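# Load steel bar into welding fixture and clamp it

## Task

Place the steel bar in the welding fixture so its square end sits fully against the end stop and its side rests against the side blocks, then close and lock the toggle clamp.

## Robot and tools

Robot: two arms, left_arm and right_arm, each carrying an identical five-finger right hand (not mirrored, so every hand axis and number means the same on both). A background nudge may occasionally shove a loose object.

World frame (used in results): origin on the floor plane z = 0, midway below the two arm bases, which sit 0.90 m higher. +x points forward, where both arms face; +z is up; left_arm is on the +y side. Positions are in metres and may be off by a few centimetres.

Hand point: a spot 0.05 m in front of the palm, 0.15 m from the wrist flange along the fingers. Its +z runs along straight fingers, +y comes out of the palm, +x crosses the palm away from the thumb. Straight fingers extend 0.06 to 0.07 m past it. A wrist bracket on the little-finger side juts out and can strike things; with fingers level the wrist may hang up to 0.13 m (palm down) or 0.25 m (palm up) below the point and reach the table first.

A row is 28 numbers, each in [-1, 1], always for both arms: left_arm dx, dy, dz, rx, ry, rz; then the left hand's little, ring, middle, index, thumb_bend, thumb_turn, force_limit, speed; then the same 14 for right_arm. The six pose numbers are offsets, not a pose: they count from that arm's Hand target as it stood when the action or move began, along that Hand target's own axes. 1.0 equals 0.6 m or 180 degrees; rx, ry, rz form one rotation vector. All six at 0 re-commands the current Hand target. Finger and thumb numbers are absolute targets: +1 open/straight, -1 curled; thumb_turn -1 puts the thumb opposite the fingers, +1 beside the palm. force_limit maps -1 to about 0 N and +1 to 10 N at the fingertip (15 N for the two thumb motors). speed rises from near zero at -1 to full at +0.48 and stays full above. Use speed -0.94 or lower for a soft grip. There is no 'no change' value: to leave a hand alone, resend the last eight numbers actually sent to it; if none were sent yet, send its hand_measured six plus hand_force_limit and hand_speed. With the thumb in front, the hand holds things 0.035 to 0.065 m thick, handles down to 0.025 m.

Tools:
- execute_actions(actions, cameras): actions is a list of actions; each is a table of up to 15 rows, one per 1/30 s step; a short table repeats its last row. Each row is measured from the action's starting Hand target, not the previous row. Empty actions returns state and all camera images.
- move(target, speed, blend, stop_force, zero, blocking, cameras): target is one 28-number row or a list of up to 15 rows, all offsets from the same starting Hand targets. Paths are straight, end together, and are capped at 10 s. speed: m/s, 0.002 to 3.2, default 0.25 (turns up to twice that in rad/s), one value or one per target. blend: corner rounding in metres. stop_force: 4 to 120 N, shared by both arms; an arm halts when its wrist sensor feels that much push against its motion, then backs off slightly but keeps some press. Don't rely on it while the hand rotates, and omit it when pulling away from contact. zero (default true) re-zeros moving arms first. blocking=false returns after 0.5 s while the move continues (not allowed with stop_force). The result adds a 'move:' line: done, off_target, moving, held or fault, plus limits=paced (pose clipped) or limits=held (steps withheld). Moves don't avoid obstacles or the other arm; avoid paths near an arm's own base.
- wait(seconds 0 to 10): let time pass holding last commands.
- stop(): brake a running move.
- zoom_image(camera, region [x0, y0, x1, y1] pixels, each span at most 504): closer view of the newest image.
- show_instructions(): the reference pages.
- zero_wrist_force(arm): tare that arm's wrist sensor.
- finished_scene(scene): end the current scene, giving its number; irreversible.

Cameras: cam_spot_left, cam_spot_right, cam_spot_wide (fixed), cam_left_wrist, cam_right_wrist, each 896x504. Calibration matrices are supplied.

Result lines: end_effector_position, end_effector_quat_wxyz, linear and angular velocities (world frame); Hand target (last commanded pose after clipping; next offsets start here, and the hand often rests a little short of it); Joint positions and Joint torques (full drive output, gravity included); Wrist force and Wrist torque in the hand point's own axes, plus a peak line; hand_measured, hand_stopped_by (moving, target, force, stalled, fault), hand_load_n (positive pushes a finger open; a lost grip shows as load near 0), hand_force_limit, hand_speed. 'within noise' means that arm is still. MOTOR HOT warns of heating.

Control notes: commanded orientation is clipped each step to within 32 degrees of the measured one. Motion lags commands by roughly 0.09 s or 0.17 to 0.22 s; fast moves overshoot. A finger motor starts only when its target changes by 0.002 or more; once locked it doesn't follow a yielding object.

Avoid: any external force near 150 N (plus or minus 25) or joint contact torque at its limit (elbow 142, wrists 51.3 N m), which halts that arm for 10 s; arms touching or one hand squeezing the other's fingers; overheating (85 °C brakes the arm for 30 to 60 s), from holding loads, stretched poses or pushing at unreachable targets; targets past a firm contact; fast impacts; dropping or releasing a moving part; knocking anything off the work area or onto the floor; excess finger force. The result must stay in place after the robot lets go.

Each tool is called by a JSON object that holds its "api" and its "payload", one argument or row to a line.

Reference images:

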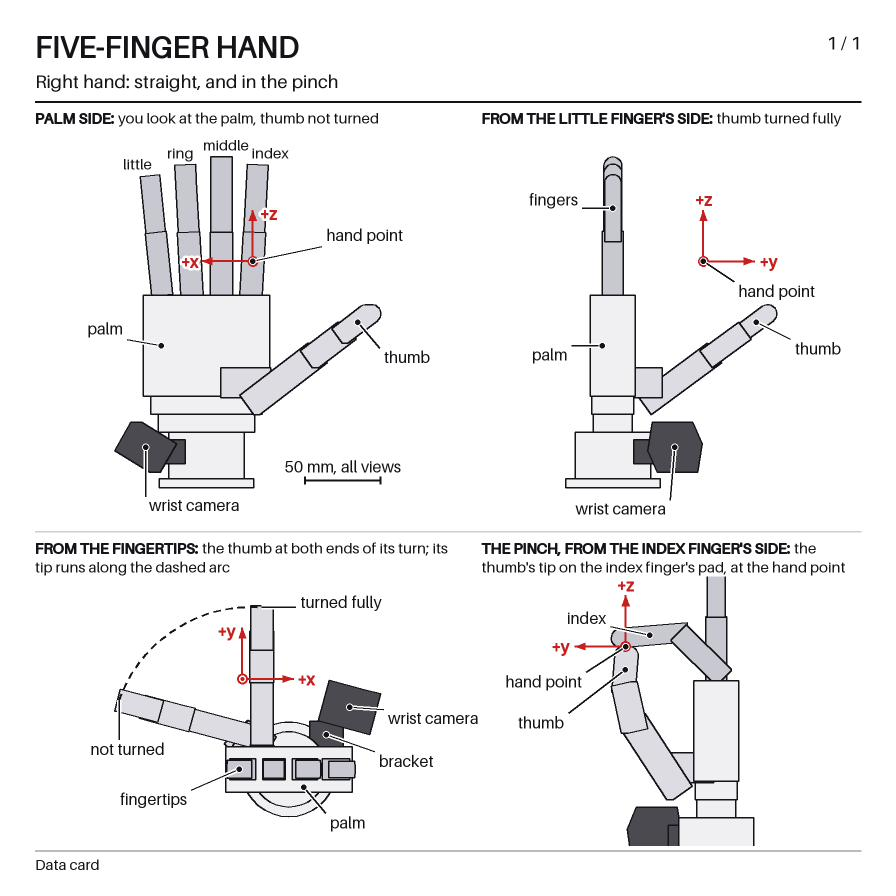

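## Session

{"api": "execute_actions", "payload": {
  "actions": []
}}

Scene clock: 0.00 s.
left_arm: end_effector_position=(+0.1611, +0.6244, +1.2743) hand_measured=(+1.000, +1.000, +1.000, +1.000, +1.000, +1.000) hand_load_n=(+0.0, +0.0, +0.0, +0.0, +0.5, +0.0) hand_stopped_by=(target, target, target, target, target, target) hand_force_limit=0.00 hand_speed=-0.80 end_effector_quat_wxyz=(-0.012, -0.207, +0.911, -0.356) | right_arm: end_effector_position=(+0.1449, -0.5474, +1.2394) hand_measured=(+1.000, +1.000, +1.000, +1.000, +1.000, +1.000) hand_load_n=(+0.5, +0.0, +0.0, +0.0, +0.0, +0.0) hand_stopped_by=(target, target, target, target, target, target) hand_force_limit=0.00 hand_speed=-0.80 end_effector_quat_wxyz=(-0.139, -0.004, +0.934, -0.330)
Joint positions: left_arm=[0.173 -2.06 2.24 1.375 2.3 -1.851] | right_arm=[-0.302 -2.06 2.322 1.391 2.3 -1.851]
Joint velocities: within noise
Joint torques (N m): no reading
Wrist force (N): no reading
Wrist torque (N m): no reading
Wrist force, peak (N): no reading
Hand target: left_arm +0.1611, +0.6244, +1.2743; -0.012, -0.207, +0.911, -0.356 | right_arm +0.1449, -0.5474, +1.2394; -0.139, -0.004, +0.934, -0.330

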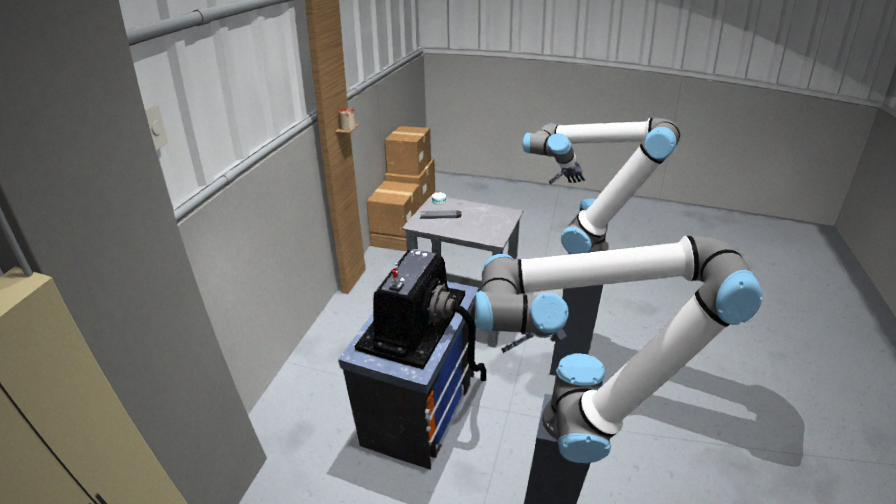

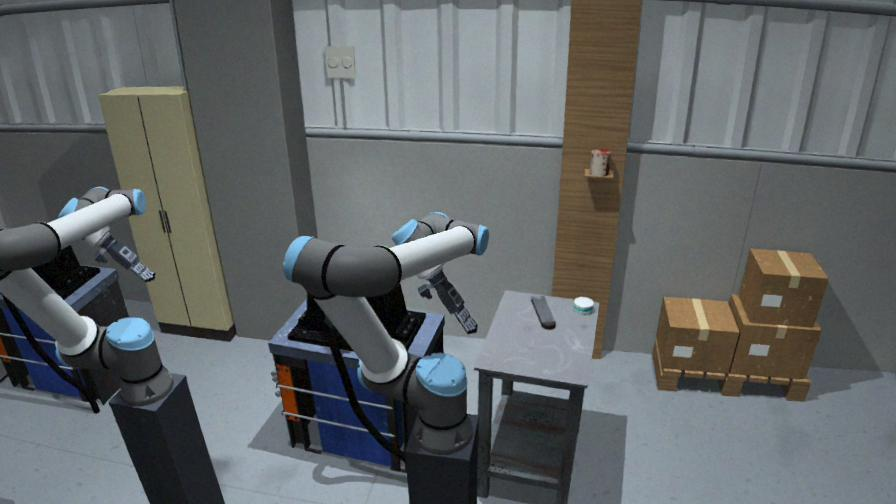

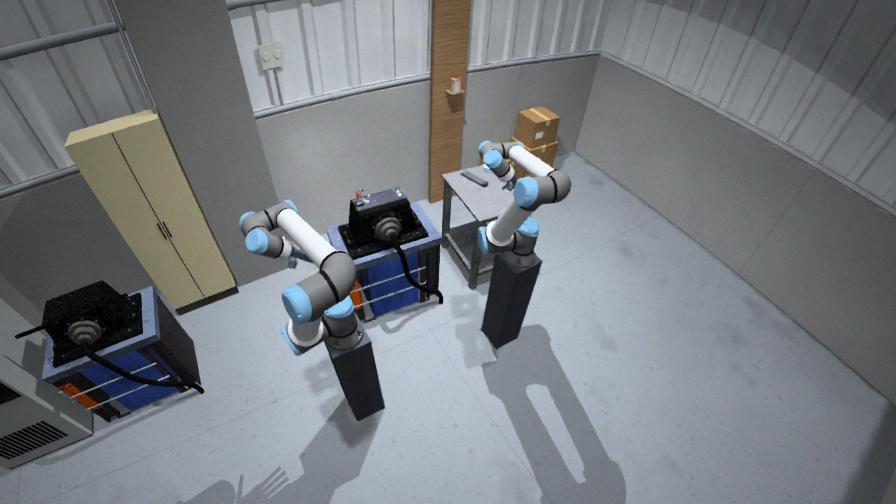

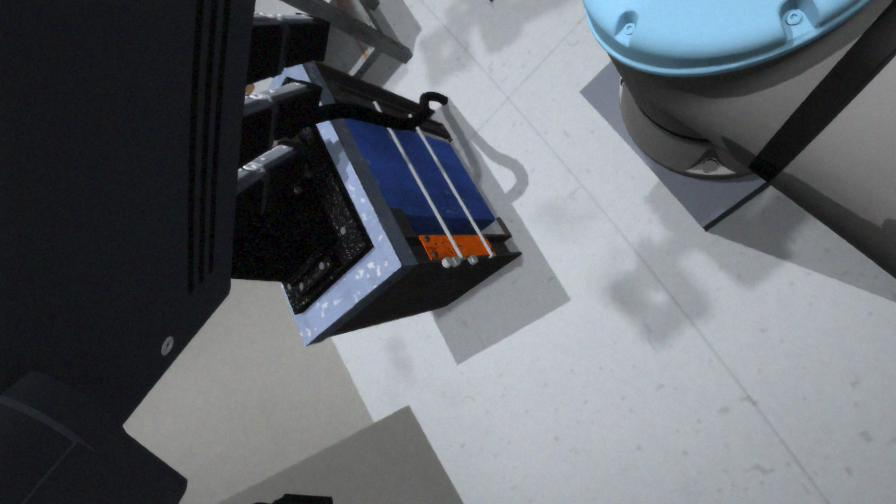

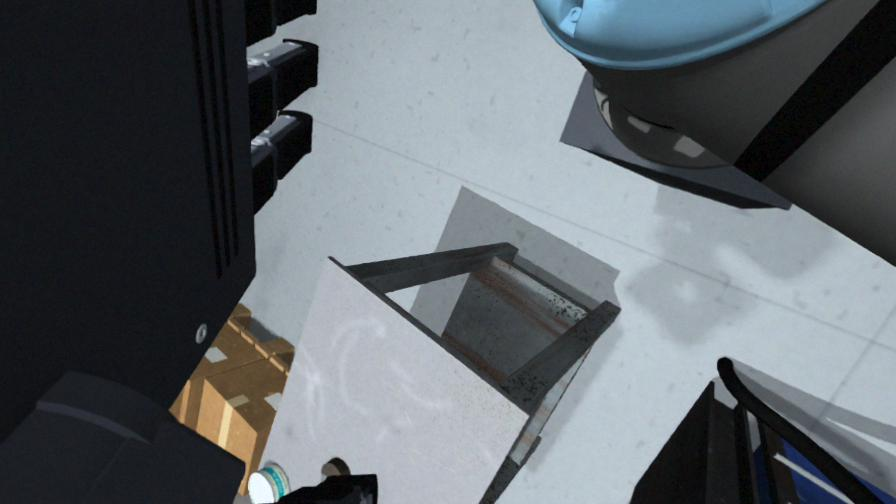

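{"api": "zoom_image", "payload": {
  "camera": "cam_spot_left",
  "region": [340, 170, 540, 380]
}}

{"api": "zoom_image", "payload": {
  "camera": "cam_spot_left",
  "region": [400, 180, 530, 260]
}}

{"api": "zoom_image", "payload": {
  "camera": "cam_spot_right",
  "region": [260, 210, 490, 350]
}}

{"api": "zoom_image", "payload": {
  "camera": "cam_spot_wide",
  "region": [320, 140, 520, 290]
}}

{"api": "zoom_image", "payload": {
  "camera": "cam_spot_right",
  "region": [460, 270, 620, 390]
}}

Scaled by 2.400 from the camera's 896x504 image, which has a finer 1280x720 frame.

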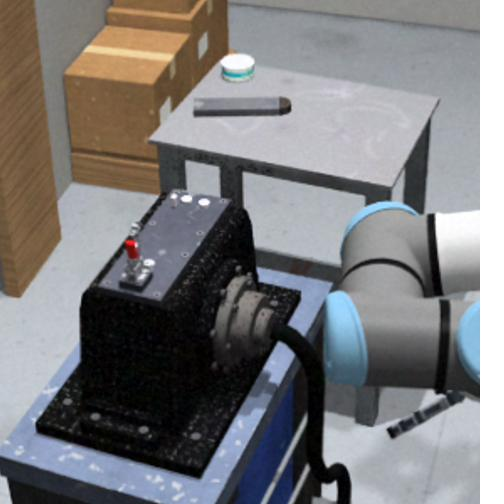

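Scaled by 3.877 from the camera's 896x504 image, which has a finer 1280x720 frame.

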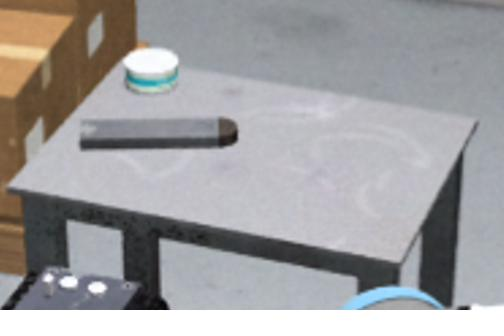

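Scaled by 2.191 from the camera's 896x504 image, which has a finer 1280x720 frame.

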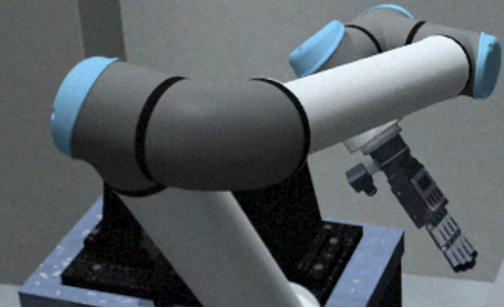

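Scaled by 2.520 from the camera's 896x504 image, which has a finer 1280x720 frame.

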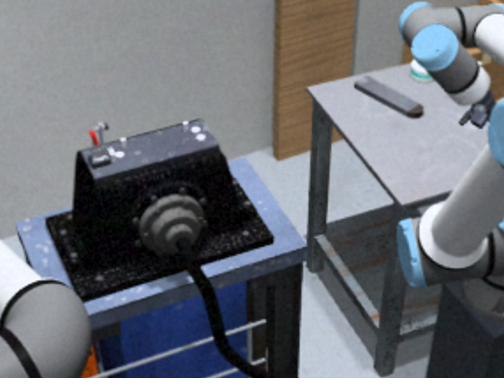

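Scaled by 3.150 from the camera's 896x504 image, which has a finer 1280x720 frame.

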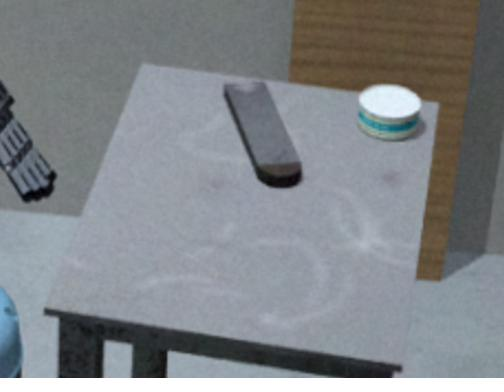

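{"api": "move", "payload": {
  "target": [-0.409,-0.975,0.581,-0.2337,-0.0079,0.1359,1,1,1,1,1,1,0.0,-0.8,-1.0,-0.383,0.287,-0.2145,-0.0904,0.0026,1,1,1,1,1,1,0.0,-0.8],
  "cameras": ["all"]
}}

Scene clock: 145.83 s.
left_arm: end_effector_position=(+0.6548, +0.1006, +1.3500) hand_measured=(+1.000, +1.000, +1.000, +1.000, +1.000, +1.000) hand_load_n=(+0.0, +0.0, +0.0, +0.0, -0.5, +0.0) hand_stopped_by=(target, target, target, target, target, target) hand_force_limit=0.00 hand_speed=-0.80 end_effector_quat_wxyz=(+0.000, +0.000, +1.000, +0.000) | right_arm: end_effector_position=(+0.7004, -0.8836, +1.0953) hand_measured=(+1.000, +1.000, +1.000, +1.000, +1.000, +1.000) hand_load_n=(+0.0, +0.0, +0.0, +0.0, +0.0, +0.0) hand_stopped_by=(target, target, target, target, target, target) hand_force_limit=0.00 hand_speed=-0.80 end_effector_quat_wxyz=(+0.000, +0.000, +1.000, -0.001)
Joint positions: left_arm=[-0.903 -0.992 0.951 1.611 1.571 -2.474] | right_arm=[-0.757 -0.963 1.36 1.173 1.572 -2.329]
Joint torques (N m): left_arm=[13.52 -77.56 -47.52 7.83 -3.31 3.66] | right_arm=[15.1 -76.97 -46.05 7.34 -3.12 -1.84]
Wrist force (N): left_arm=[-0.8 1.2 -0.4] | right_arm=[1.5 -2.8 0.9]
Wrist torque (N m): left_arm=[0.07 0.11 -0.18] | right_arm=[-0.25 -0.23 0.08]
Wrist force, peak (N): left_arm=[-1.1 0.9 -1.0] | right_arm=[0.9 -4.1 1.4]
Hand target: left_arm +0.6549, +0.1006, +1.3500; +0.000, +0.000, +1.000, +0.000 | right_arm +0.7004, -0.8836, +1.0953; +0.000, +0.000, +1.000, -0.001
Off the commanded pose: left_arm 0.000 m, 0 deg | right_arm 0.000 m, 0 deg.
move: done
camera_calibration:
cam_left_wrist: T_world_to_cam=[[-0.309781, 0.950782, -0.00703825, 0.113436], [0.838819, 0.276772, 0.468808, -1.20607], [0.447682, 0.139324, -0.883272, 0.998773], [0, 0, 0, 1]] pos_world=[0.599683, 0.0868012, 1.4484]
cam_right_wrist: T_world_to_cam=[[-0.218352, 0.975841, 0.0075372, 1.0069], [0.818293, 0.17888, 0.546259, -1.01667], [0.531713, 0.125444, -0.837583, 0.775639], [0, 0, 0, 1]] pos_world=[0.639378, -0.89801, 1.19744]

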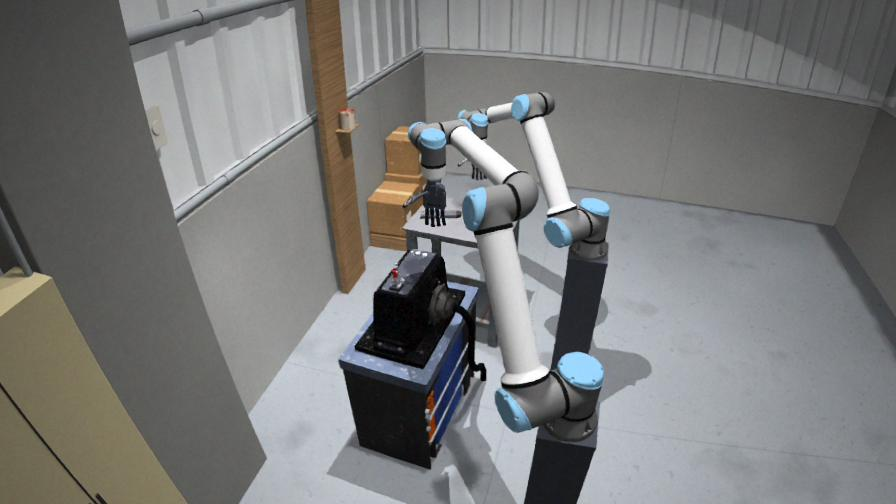

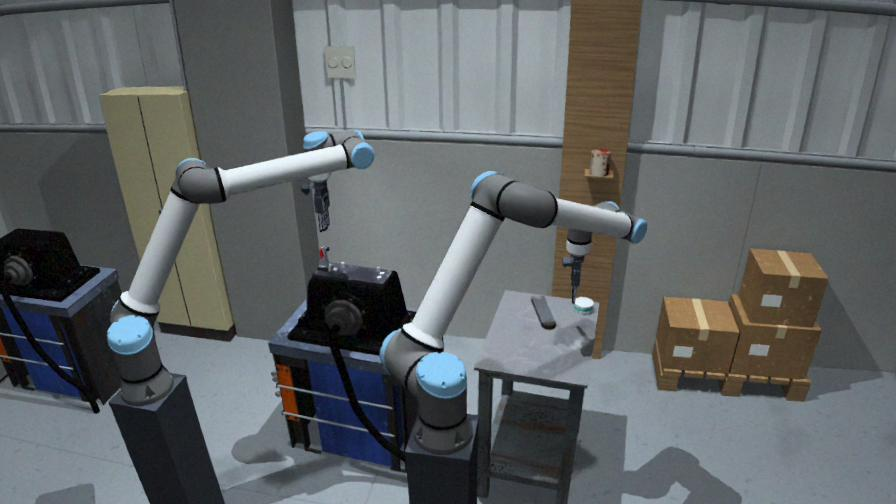

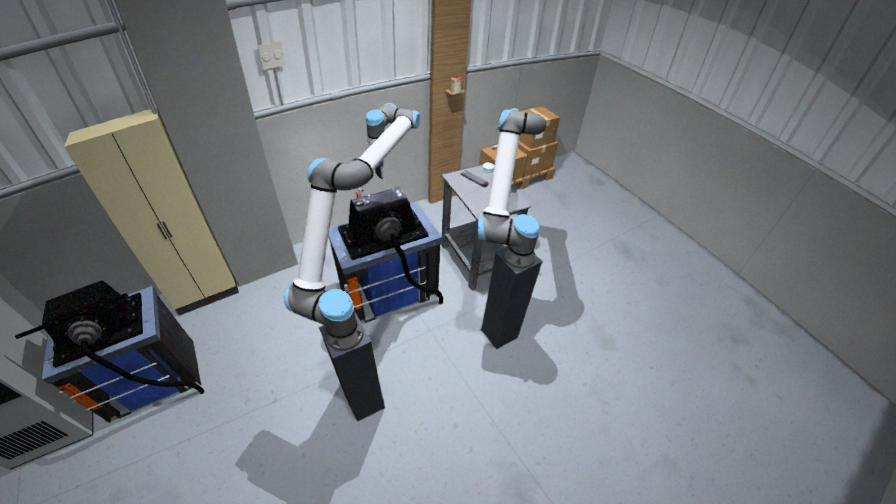

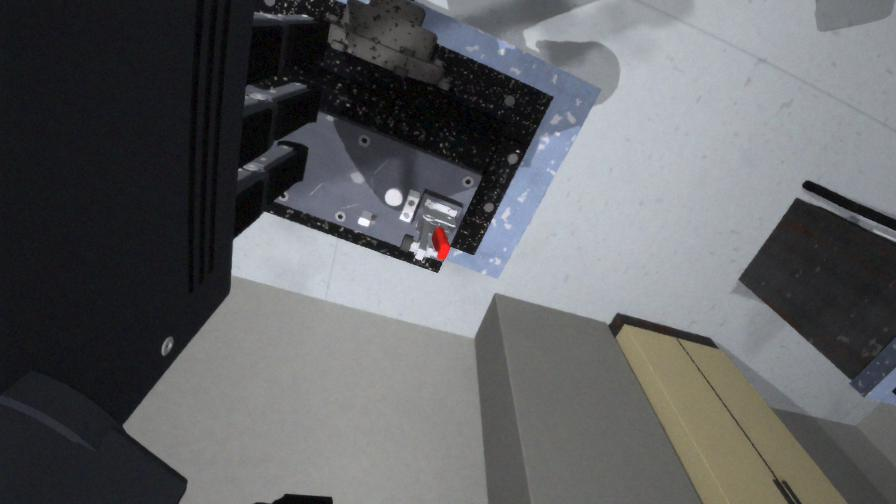

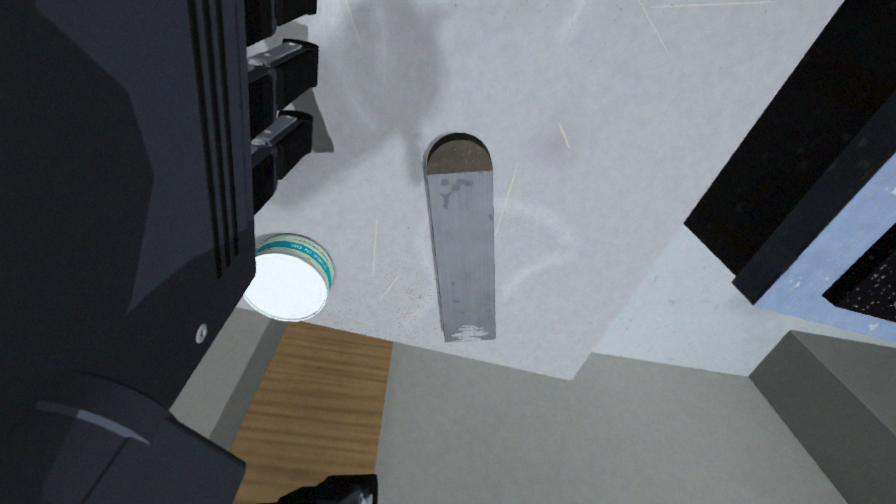

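{"api": "zoom_image", "payload": {
  "camera": "cam_left_wrist",
  "region": [260, 120, 560, 290]
}}

{"api": "zoom_image", "payload": {
  "camera": "cam_right_wrist",
  "region": [380, 110, 540, 360]
}}

{"api": "zoom_image", "payload": {
  "camera": "cam_spot_right",
  "region": [270, 230, 430, 340]
}}

{"api": "zoom_image", "payload": {
  "camera": "cam_spot_left",
  "region": [360, 240, 490, 330]
}}

Scaled by 1.680 from the camera's 896x504 image, which has a finer 1280x720 frame.

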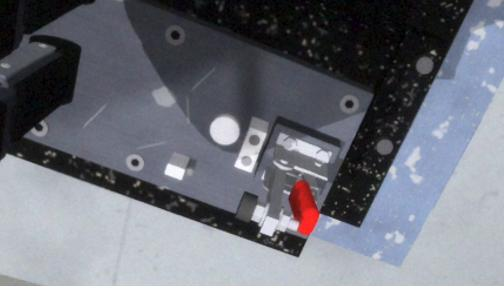

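Scaled by 2.016 from the camera's 896x504 image, which has a finer 1280x720 frame.

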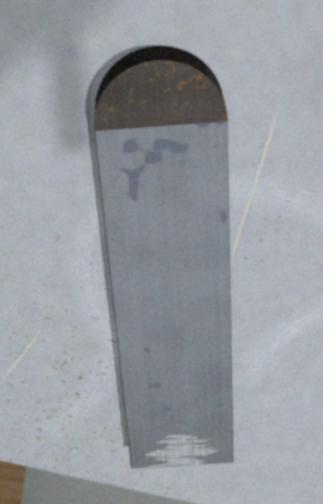

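Scaled by 3.150 from the camera's 896x504 image, which has a finer 1280x720 frame.

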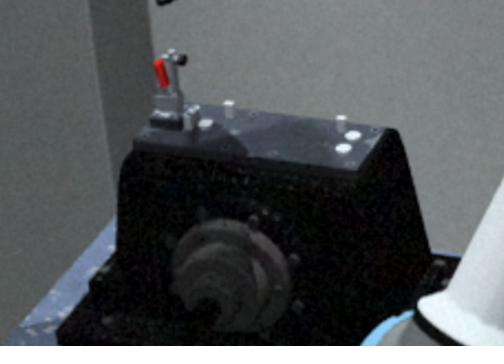

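Scaled by 3.877 from the camera's 896x504 image, which has a finer 1280x720 frame.

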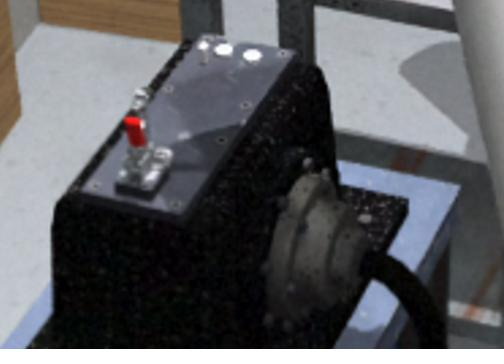

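{"api": "move", "payload": {
  "target": [0.12,-0.18,0.05,0,0,0,1,1,1,1,1,1,0.0,-0.8,0,0,0,0,0,0,1,1,1,1,1,1,0.0,-0.8],
  "cameras": ["cam_left_wrist"]
}}

{"api": "zoom_image", "payload": {
  "camera": "cam_left_wrist",
  "region": [250, 50, 650, 300]
}}

Scene clock: 183.07 s.
left_arm: end_effector_position=(+0.5830, -0.0072, +1.3200) hand_measured=(+1.000, +1.000, +1.000, +1.000, +1.000, +1.000) hand_load_n=(+0.0, +0.0, +0.0, +0.0, +0.0, +0.0) hand_stopped_by=(target, target, target, target, target, target) hand_force_limit=0.00 hand_speed=-0.80 end_effector_quat_wxyz=(+0.000, +0.000, +1.000, +0.000) | right_arm: end_effector_position=(+0.7004, -0.8836, +1.0953) hand_measured=(+1.000, +1.000, +1.000, +1.000, +1.000, +1.000) hand_load_n=(+0.0, +0.0, +0.0, -0.5, +0.0, +0.0) hand_stopped_by=(target, target, target, target, target, target) hand_force_limit=0.00 hand_speed=-0.80 end_effector_quat_wxyz=(+0.000, +0.000, +1.000, -0.001)
Joint positions: left_arm=[-1.053 -0.947 0.931 1.586 1.57 -2.624] | right_arm=[-0.757 -0.963 1.36 1.173 1.572 -2.329]
Joint torques (N m): left_arm=[-11.28 -78.16 -46.87 6.72 -3.41 -4.25] | right_arm=[13.29 -76.68 -43.69 7.44 -3.4 -2.53]
Wrist force (N): left_arm=[-0.9 0.6 -0.8] | right_arm=[1.4 -2.9 0.9]
Wrist torque (N m): left_arm=[0.03 0.15 -0.01] | right_arm=[-0.26 -0.22 0.07]
Wrist force, peak (N): left_arm=[-1.8 2.0 -1.2] | right_arm=[1.5 -3.2 1.0]
Hand target: left_arm +0.5829, -0.0074, +1.3200; +0.000, +0.000, +1.000, +0.000 | right_arm +0.7004, -0.8836, +1.0953; +0.000, +0.000, +1.000, -0.001
Off the commanded pose: left_arm 0.000 m, 0 deg | right_arm 0.000 m, 0 deg.
move: done
camera_calibration:
cam_left_wrist: T_world_to_cam=[[-0.309781, 0.950782, -0.00703825, 0.193508], [0.838819, 0.276772, 0.468808, -1.10207], [0.447682, 0.139324, -0.883272, 1.01948], [0, 0, 0, 1]] pos_world=[0.527983, -0.0209988, 1.4185]
Images, in order (width x height): cam_left_wrist 896x504.

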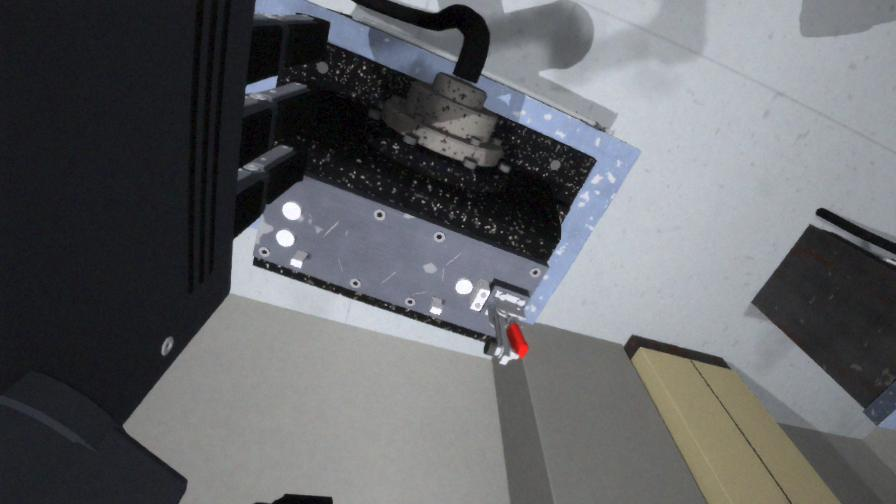

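Scaled by 1.260 from the camera's 896x504 image, which has a finer 1280x720 frame.

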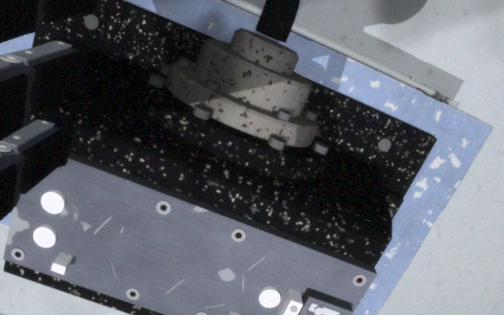

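{"api": "zoom_image", "payload": {
  "camera": "cam_left_wrist",
  "region": [410, 240, 560, 380]
}}

{"api": "zoom_image", "payload": {
  "camera": "cam_left_wrist",
  "region": [240, 180, 390, 320]
}}

Scaled by 3.360 from the camera's 896x504 image, which has a finer 1280x720 frame.

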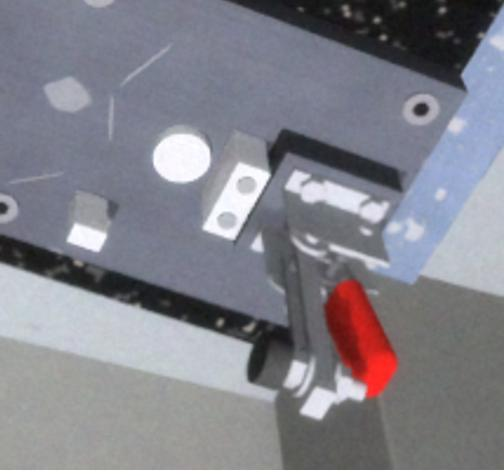

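Scaled by 3.360 from the camera's 896x504 image, which has a finer 1280x720 frame.

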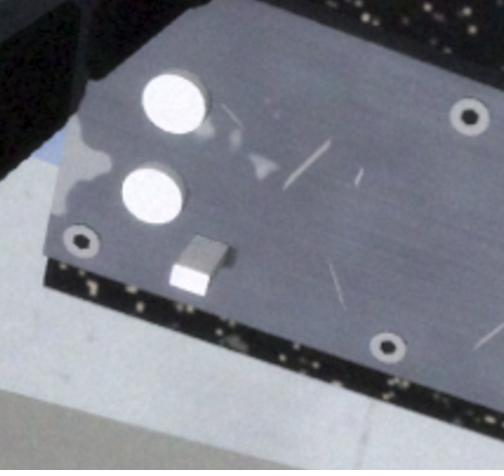

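{"api": "move", "payload": {
  "target": [0.1,0.12,-0.12,0,0,0,1,1,1,1,1,1,0.0,-0.8,0.05,-0.2,0.1,0,0,0,1,1,1,1,1,1,0.0,-0.8],
  "cameras": ["cam_left_wrist","cam_right_wrist"]
}}

{"api": "zoom_image", "payload": {
  "camera": "cam_right_wrist",
  "region": [480, 80, 700, 300]
}}

Scene clock: 240.27 s.
left_arm: end_effector_position=(+0.5229, +0.0644, +1.3918) hand_measured=(+1.000, +1.000, +1.000, +1.000, +1.000, +1.000) hand_load_n=(+0.0, +0.0, +0.0, +0.0, -0.5, +0.0) hand_stopped_by=(target, target, target, target, target, target) hand_force_limit=0.00 hand_speed=-0.80 end_effector_quat_wxyz=(+0.000, +0.000, +1.000, +0.000) | right_arm: end_effector_position=(+0.6705, -1.0036, +1.0356) hand_measured=(+1.000, +1.000, +1.000, +1.000, +1.000, +1.000) hand_load_n=(+0.0, +0.0, +0.0, +0.0, +0.0, +0.0) hand_stopped_by=(target, target, target, target, target, target) hand_force_limit=0.00 hand_speed=-0.80 end_effector_quat_wxyz=(+0.000, +0.000, +1.000, -0.001)
Joint positions: left_arm=[-1.076 -1.128 1.085 1.613 1.57 -2.647] | right_arm=[-0.89 -0.854 1.286 1.137 1.572 -2.462]
Joint torques (N m): left_arm=[-10.82 -98.19 -23.95 7.2 -3.1 -3.65] | right_arm=[-13.34 -88.31 -43.52 7.12 -3 -1.91]
Wrist force (N): left_arm=[-0.7 1.2 -0.9] | right_arm=[1.8 -3.3 0.9]
Wrist torque (N m): left_arm=[0.12 0.14 0.01] | right_arm=[-0.30 -0.21 0.06]
Wrist force, peak (N): left_arm=[-0.3 1.8 -1.1] | right_arm=[2.1 -4.4 1.3]
Hand target: left_arm +0.5228, +0.0646, +1.3919; +0.000, +0.000, +1.000, +0.000 | right_arm +0.6705, -1.0038, +1.0355; +0.000, +0.000, +1.000, -0.001
Off the commanded pose: left_arm 0.000 m, 0 deg | right_arm 0.000 m, 0 deg.
move: done
camera_calibration:
cam_left_wrist: T_world_to_cam=[[-0.309838, 0.950764, -0.00692717, 0.107181], [0.838844, 0.27678, 0.468758, -1.10503], [0.447596, 0.139428, -0.883299, 1.09982], [0, 0, 0, 1]] pos_world=[0.467883, 0.0506012, 1.4902]
cam_right_wrist: T_world_to_cam=[[-0.218439, 0.975822, 0.00745418, 1.11797], [0.818194, 0.17898, 0.546373, -0.938143], [0.531829, 0.125448, -0.837509, 0.756286], [0, 0, 0, 1]] pos_world=[0.609578, -1.01791, 1.13764]
Images, in order (width x height): cam_left_wrist 896x504, cam_right_wrist 896x504.

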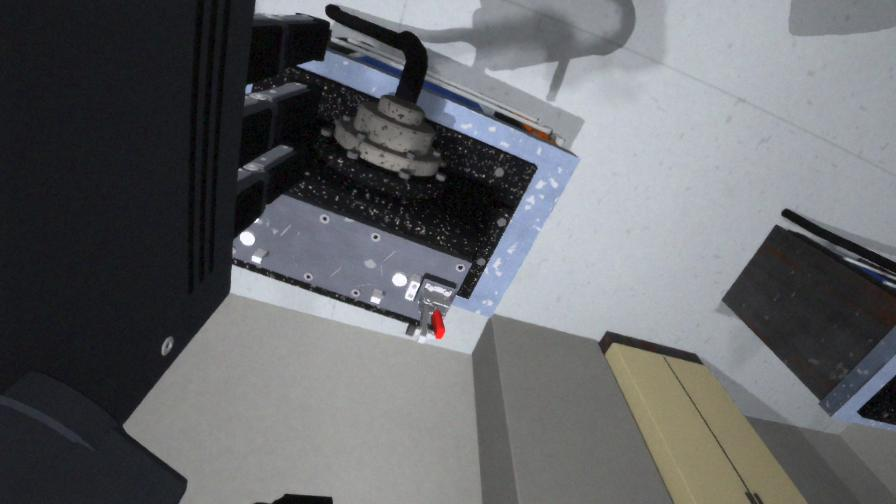

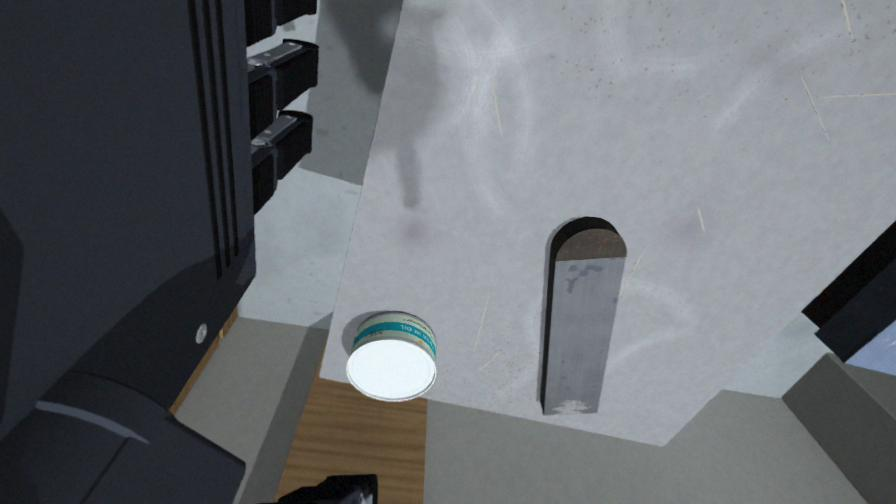

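Scaled by 2.291 from the camera's 896x504 image, which has a finer 1280x720 frame.

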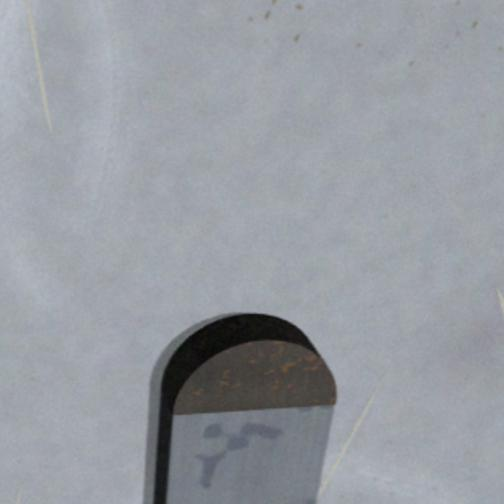

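{"api": "move", "payload": {
  "target": [0,0,0,0,0,0,1,1,1,1,1,1,0.0,-0.8,-0.3465,0.2887,0.1542,0.2929,-0.0435,-0.0870,0.5,0.5,0.5,0.5,1,-1,0.0,0],
  "cameras": ["cam_spot_right","cam_spot_left","cam_right_wrist"]
}}

{"api": "zoom_image", "payload": {
  "camera": "cam_spot_right",
  "region": [460, 200, 660, 380]
}}

Scene clock: 394.97 s.
left_arm: end_effector_position=(+0.5228, +0.0646, +1.3919) hand_measured=(+1.000, +1.000, +1.000, +1.000, +1.000, +1.000) hand_load_n=(+0.0, +0.0, +0.0, +0.0, +0.0, +0.0) hand_stopped_by=(target, target, target, target, target, target) hand_force_limit=0.00 hand_speed=-0.80 end_effector_quat_wxyz=(+0.000, +0.000, +1.000, +0.000) | right_arm: end_effector_position=(+0.8781, -0.8306, +0.9426) hand_measured=(+0.500, +0.500, +0.500, +0.500, +1.000, -1.000) hand_load_n=(+0.0, +0.0, +0.0, +0.0, +0.0, +0.0) hand_stopped_by=(target, target, target, target, target, target) hand_force_limit=0.00 hand_speed=0.00 end_effector_quat_wxyz=(+0.065, -0.132, +0.884, -0.443)
Joint positions: left_arm=[-1.076 -1.128 1.085 1.613 1.57 -2.647] | right_arm=[-0.366 -0.853 1.438 0.3 2.255 -2.486]
Joint torques (N m): left_arm=[-9.28 -97.55 -22.32 6.91 -3.41 -3.43] | right_arm=[14.52 -81.67 -22.84 -0.53 5.61 -1.81]
Wrist force (N): left_arm=[-0.8 1.0 -0.5] | right_arm=[1.6 -0.3 -0.3]
Wrist torque (N m): left_arm=[0.07 0.13 0.00] | right_arm=[-0.01 -0.16 0.15]
Wrist force, peak (N): left_arm=[-1.4 1.4 -0.3] | right_arm=[2.5 -4.4 1.1]
Hand target: left_arm +0.5228, +0.0646, +1.3919; +0.000, +0.000, +1.000, +0.000 | right_arm +0.8782, -0.8305, +0.9426; +0.065, -0.132, +0.884, -0.443
Off the commanded pose: left_arm 0.000 m, 0 deg | right_arm 0.000 m, 0 deg.
move: done
camera_calibration:
cam_right_wrist: T_world_to_cam=[[-0.381405, 0.502957, -0.775606, 1.48373], [0.624244, 0.758962, 0.185192, -0.095652], [0.681799, -0.413534, -0.60344, -0.253632], [0, 0, 0, 1]] pos_world=[0.798538, -0.778542, 1.01545]
Images, in order (width x height): cam_spot_left 896x504, cam_spot_right 896x504, cam_right_wrist 896x504.

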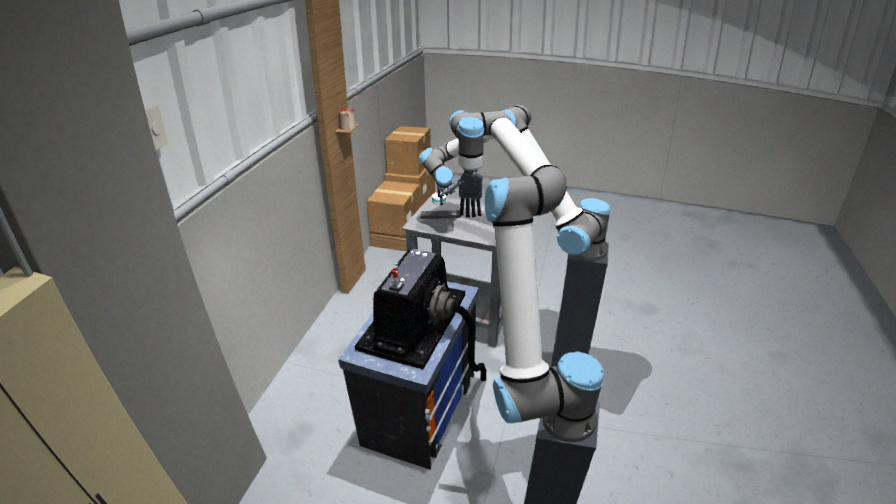

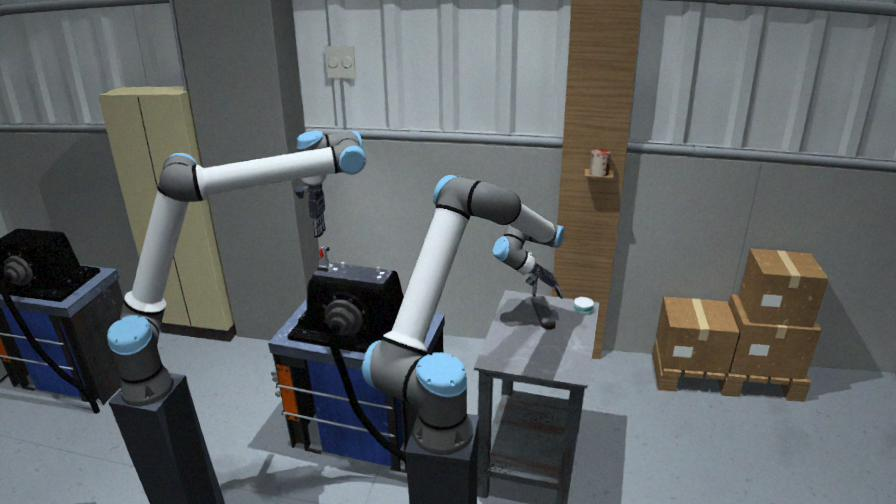

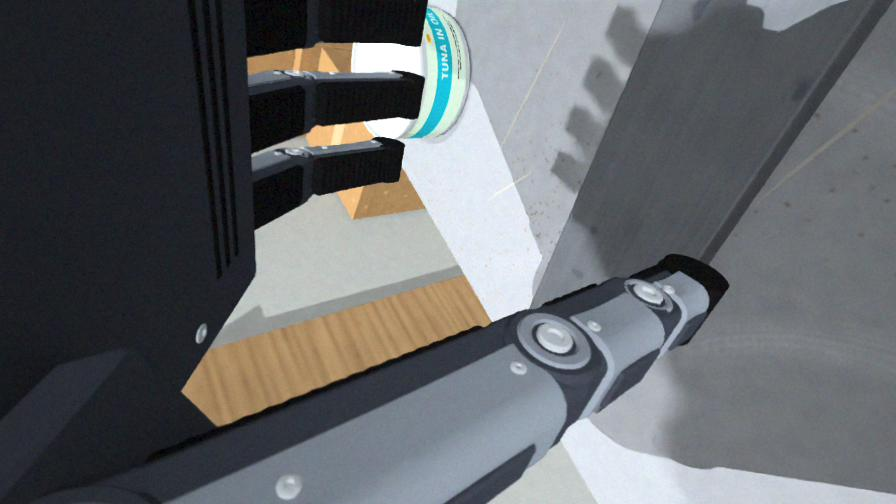

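Scaled by 2.520 from the camera's 896x504 image, which has a finer 1280x720 frame.

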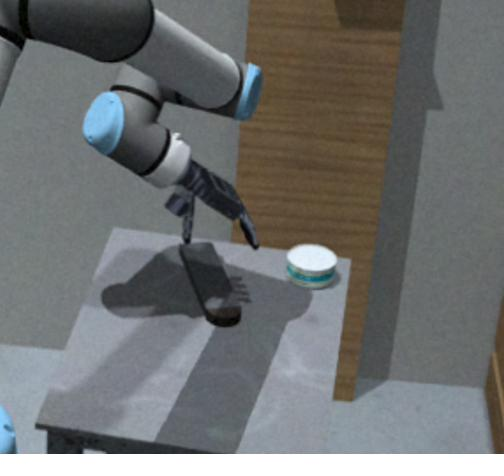

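{"api": "move", "payload": {
  "target": [0,0,0,0,0,0,1,1,1,1,1,1,0.0,-0.8,0,0.1067,0.08,0,0,0,0.5,0.5,0.5,0.5,1,-1,0.0,0],
  "speed": 0.1,
  "stop_force": 8,
  "cameras": ["cam_spot_right","cam_spot_left","cam_right_wrist"]
}}

{"api": "zoom_image", "payload": {
  "camera": "cam_spot_right",
  "region": [460, 200, 660, 380]
}}

Scene clock: 425.00 s.
left_arm: end_effector_position=(+0.5228, +0.0646, +1.3919) hand_measured=(+1.000, +1.000, +1.000, +1.000, +1.000, +1.000) hand_load_n=(+0.0, +0.0, +0.0, +0.0, +0.0, +0.0) hand_stopped_by=(target, target, target, target, target, target) hand_force_limit=0.00 hand_speed=-0.80 end_effector_quat_wxyz=(+0.000, +0.000, +1.000, +0.000) | right_arm: end_effector_position=(+0.8781, -0.8306, +0.8626) hand_measured=(+0.500, +0.500, +0.500, +0.500, +1.000, -1.000) hand_load_n=(+0.0, +0.0, +0.0, +0.0, +0.0, +0.0) hand_stopped_by=(target, target, target, target, target, target) hand_force_limit=0.00 hand_speed=0.00 end_effector_quat_wxyz=(+0.065, -0.132, +0.884, -0.443)
Joint positions: left_arm=[-1.076 -1.128 1.085 1.613 1.57 -2.647] | right_arm=[-0.366 -0.775 1.462 0.196 2.255 -2.487]
Joint torques (N m): left_arm=[-11.23 -96.21 -22.81 5.71 -3.31 -3.62] | right_arm=[-16.89 -86.39 -19.14 -0.98 -1.88 -2.12]
Wrist force (N): left_arm=[-1.0 1.2 -0.6] | right_arm=[1.4 0.1 -0.5]
Wrist torque (N m): left_arm=[0.12 0.16 0.00] | right_arm=[0.04 -0.11 0.16]
Wrist force, peak (N): left_arm=[-0.9 1.4 -0.7] | right_arm=[2.0 -0.1 -0.6]
Hand target: left_arm +0.5228, +0.0646, +1.3919; +0.000, +0.000, +1.000, +0.000 | right_arm +0.8781, -0.8306, +0.8626; +0.065, -0.132, +0.884, -0.443
Off the commanded pose: left_arm 0.000 m, 0 deg | right_arm 0.000 m, 0 deg.
move: done
camera_calibration:
cam_right_wrist: T_world_to_cam=[[-0.381491, 0.502586, -0.775804, 1.42157], [0.624151, 0.75912, 0.18486, -0.0803101], [0.681836, -0.413696, -0.603287, -0.302266], [0, 0, 0, 1]] pos_world=[0.798538, -0.778542, 0.935353]
Images, in order (width x height): cam_spot_left 896x504, cam_spot_right 896x504, cam_right_wrist 896x504.

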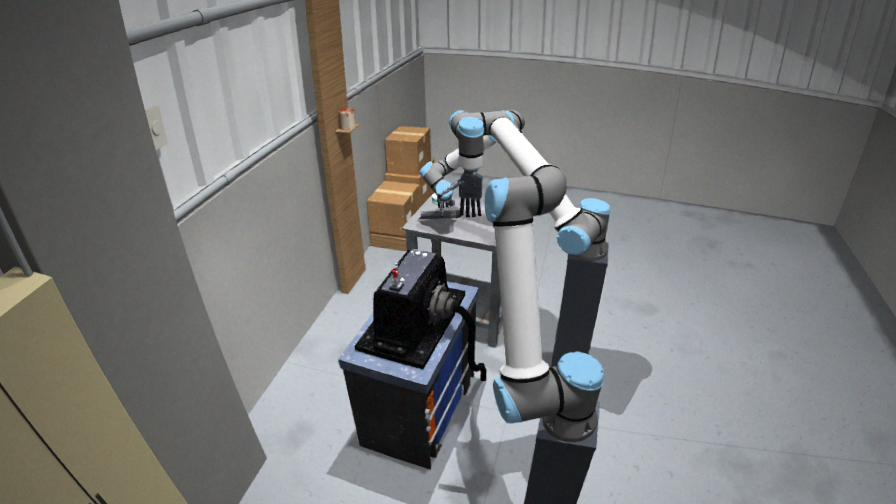

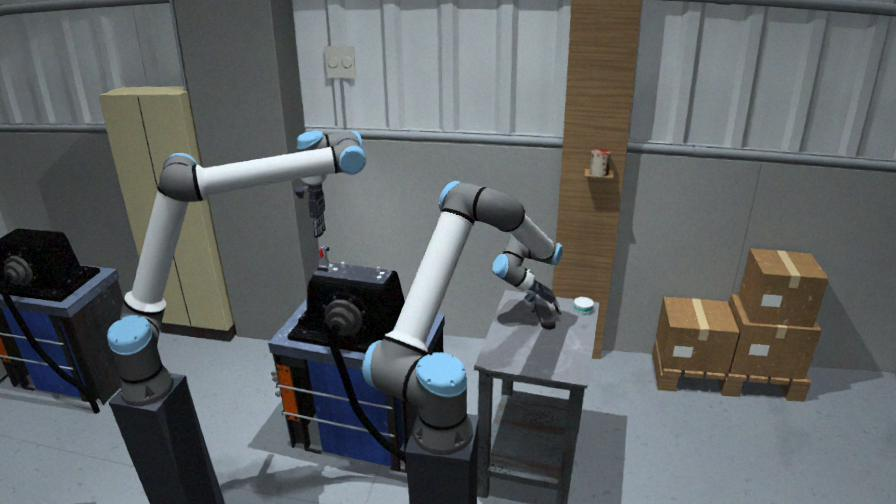

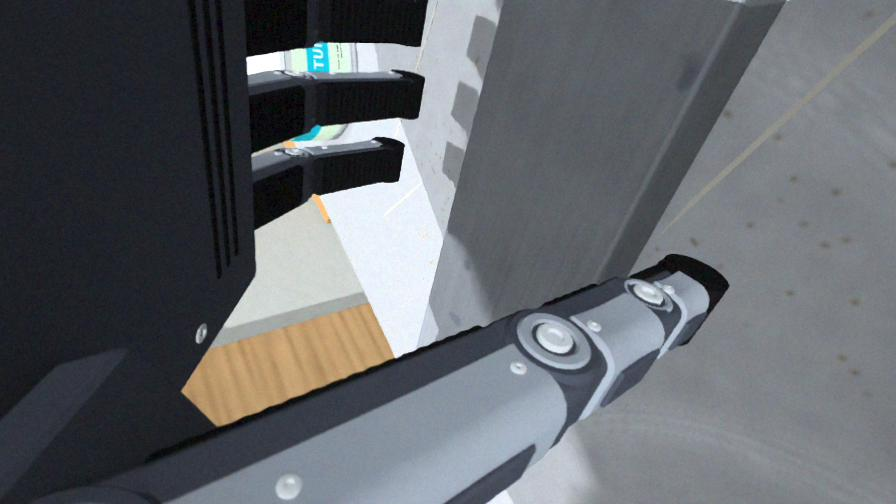

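Scaled by 2.520 from the camera's 896x504 image, which has a finer 1280x720 frame.

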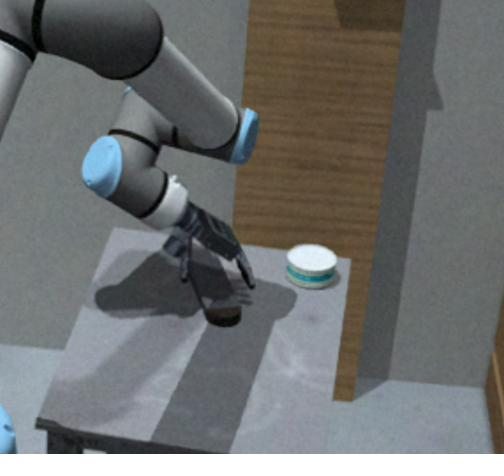

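{"api": "move", "payload": {
  "target": [0,0,0,0,0,0,1,1,1,1,1,1,0.0,-0.8,0,0.02,0.015,0,0,0,0.5,0.5,0.5,0.5,1,-1,0.0,0],
  "speed": 0.03,
  "stop_force": 6,
  "cameras": ["cam_right_wrist"]
}}

Scene clock: 479.30 s.
left_arm: end_effector_position=(+0.5228, +0.0646, +1.3919) hand_measured=(+1.000, +1.000, +1.000, +1.000, +1.000, +1.000) hand_load_n=(+0.0, +0.0, +0.0, +0.0, +0.0, +0.0) hand_stopped_by=(target, target, target, target, target, target) hand_force_limit=0.00 hand_speed=-0.80 end_effector_quat_wxyz=(+0.000, +0.000, +1.000, +0.000) | right_arm: end_effector_position=(+0.8781, -0.8306, +0.8476) hand_measured=(+0.500, +0.500, +0.500, +0.500, +1.000, -1.000) hand_load_n=(+0.0, +0.0, +0.0, +0.0, +0.0, +0.0) hand_stopped_by=(target, target, target, target, target, target) hand_force_limit=0.00 hand_speed=0.00 end_effector_quat_wxyz=(+0.065, -0.132, +0.884, -0.443)
Joint positions: left_arm=[-1.076 -1.128 1.085 1.613 1.57 -2.647] | right_arm=[-0.367 -0.759 1.465 0.178 2.255 -2.487]
Joint torques (N m): left_arm=[-10.96 -97.18 -23.08 4.75 -3.49 -3.49] | right_arm=[-11.92 -84.15 -19.07 -1.38 -1.87 -2.09]
Wrist force (N): left_arm=[-0.9 0.9 -0.3] | right_arm=[1.5 -0.2 -0.3]
Wrist torque (N m): left_arm=[0.05 0.13 0.00] | right_arm=[-0.01 -0.13 0.16]
Wrist force, peak (N): left_arm=[-1.0 1.5 -0.5] | right_arm=[1.9 -0.3 -0.4]
Hand target: left_arm +0.5228, +0.0646, +1.3919; +0.000, +0.000, +1.000, +0.000 | right_arm +0.8781, -0.8306, +0.8476; +0.065, -0.132, +0.884, -0.443
Off the commanded pose: left_arm 0.000 m, 0 deg | right_arm 0.000 m, 0 deg.
move: done
camera_calibration:
cam_right_wrist: T_world_to_cam=[[-0.381491, 0.502586, -0.775804, 1.40993], [0.624151, 0.75912, 0.18486, -0.0775372], [0.681836, -0.413696, -0.603287, -0.311315], [0, 0, 0, 1]] pos_world=[0.798538, -0.778542, 0.920353]
Images, in order (width x height): cam_right_wrist 896x504.

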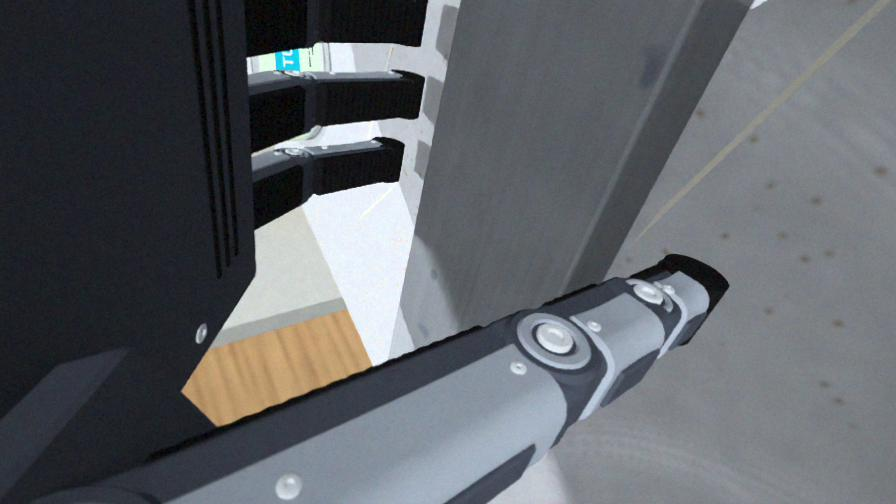

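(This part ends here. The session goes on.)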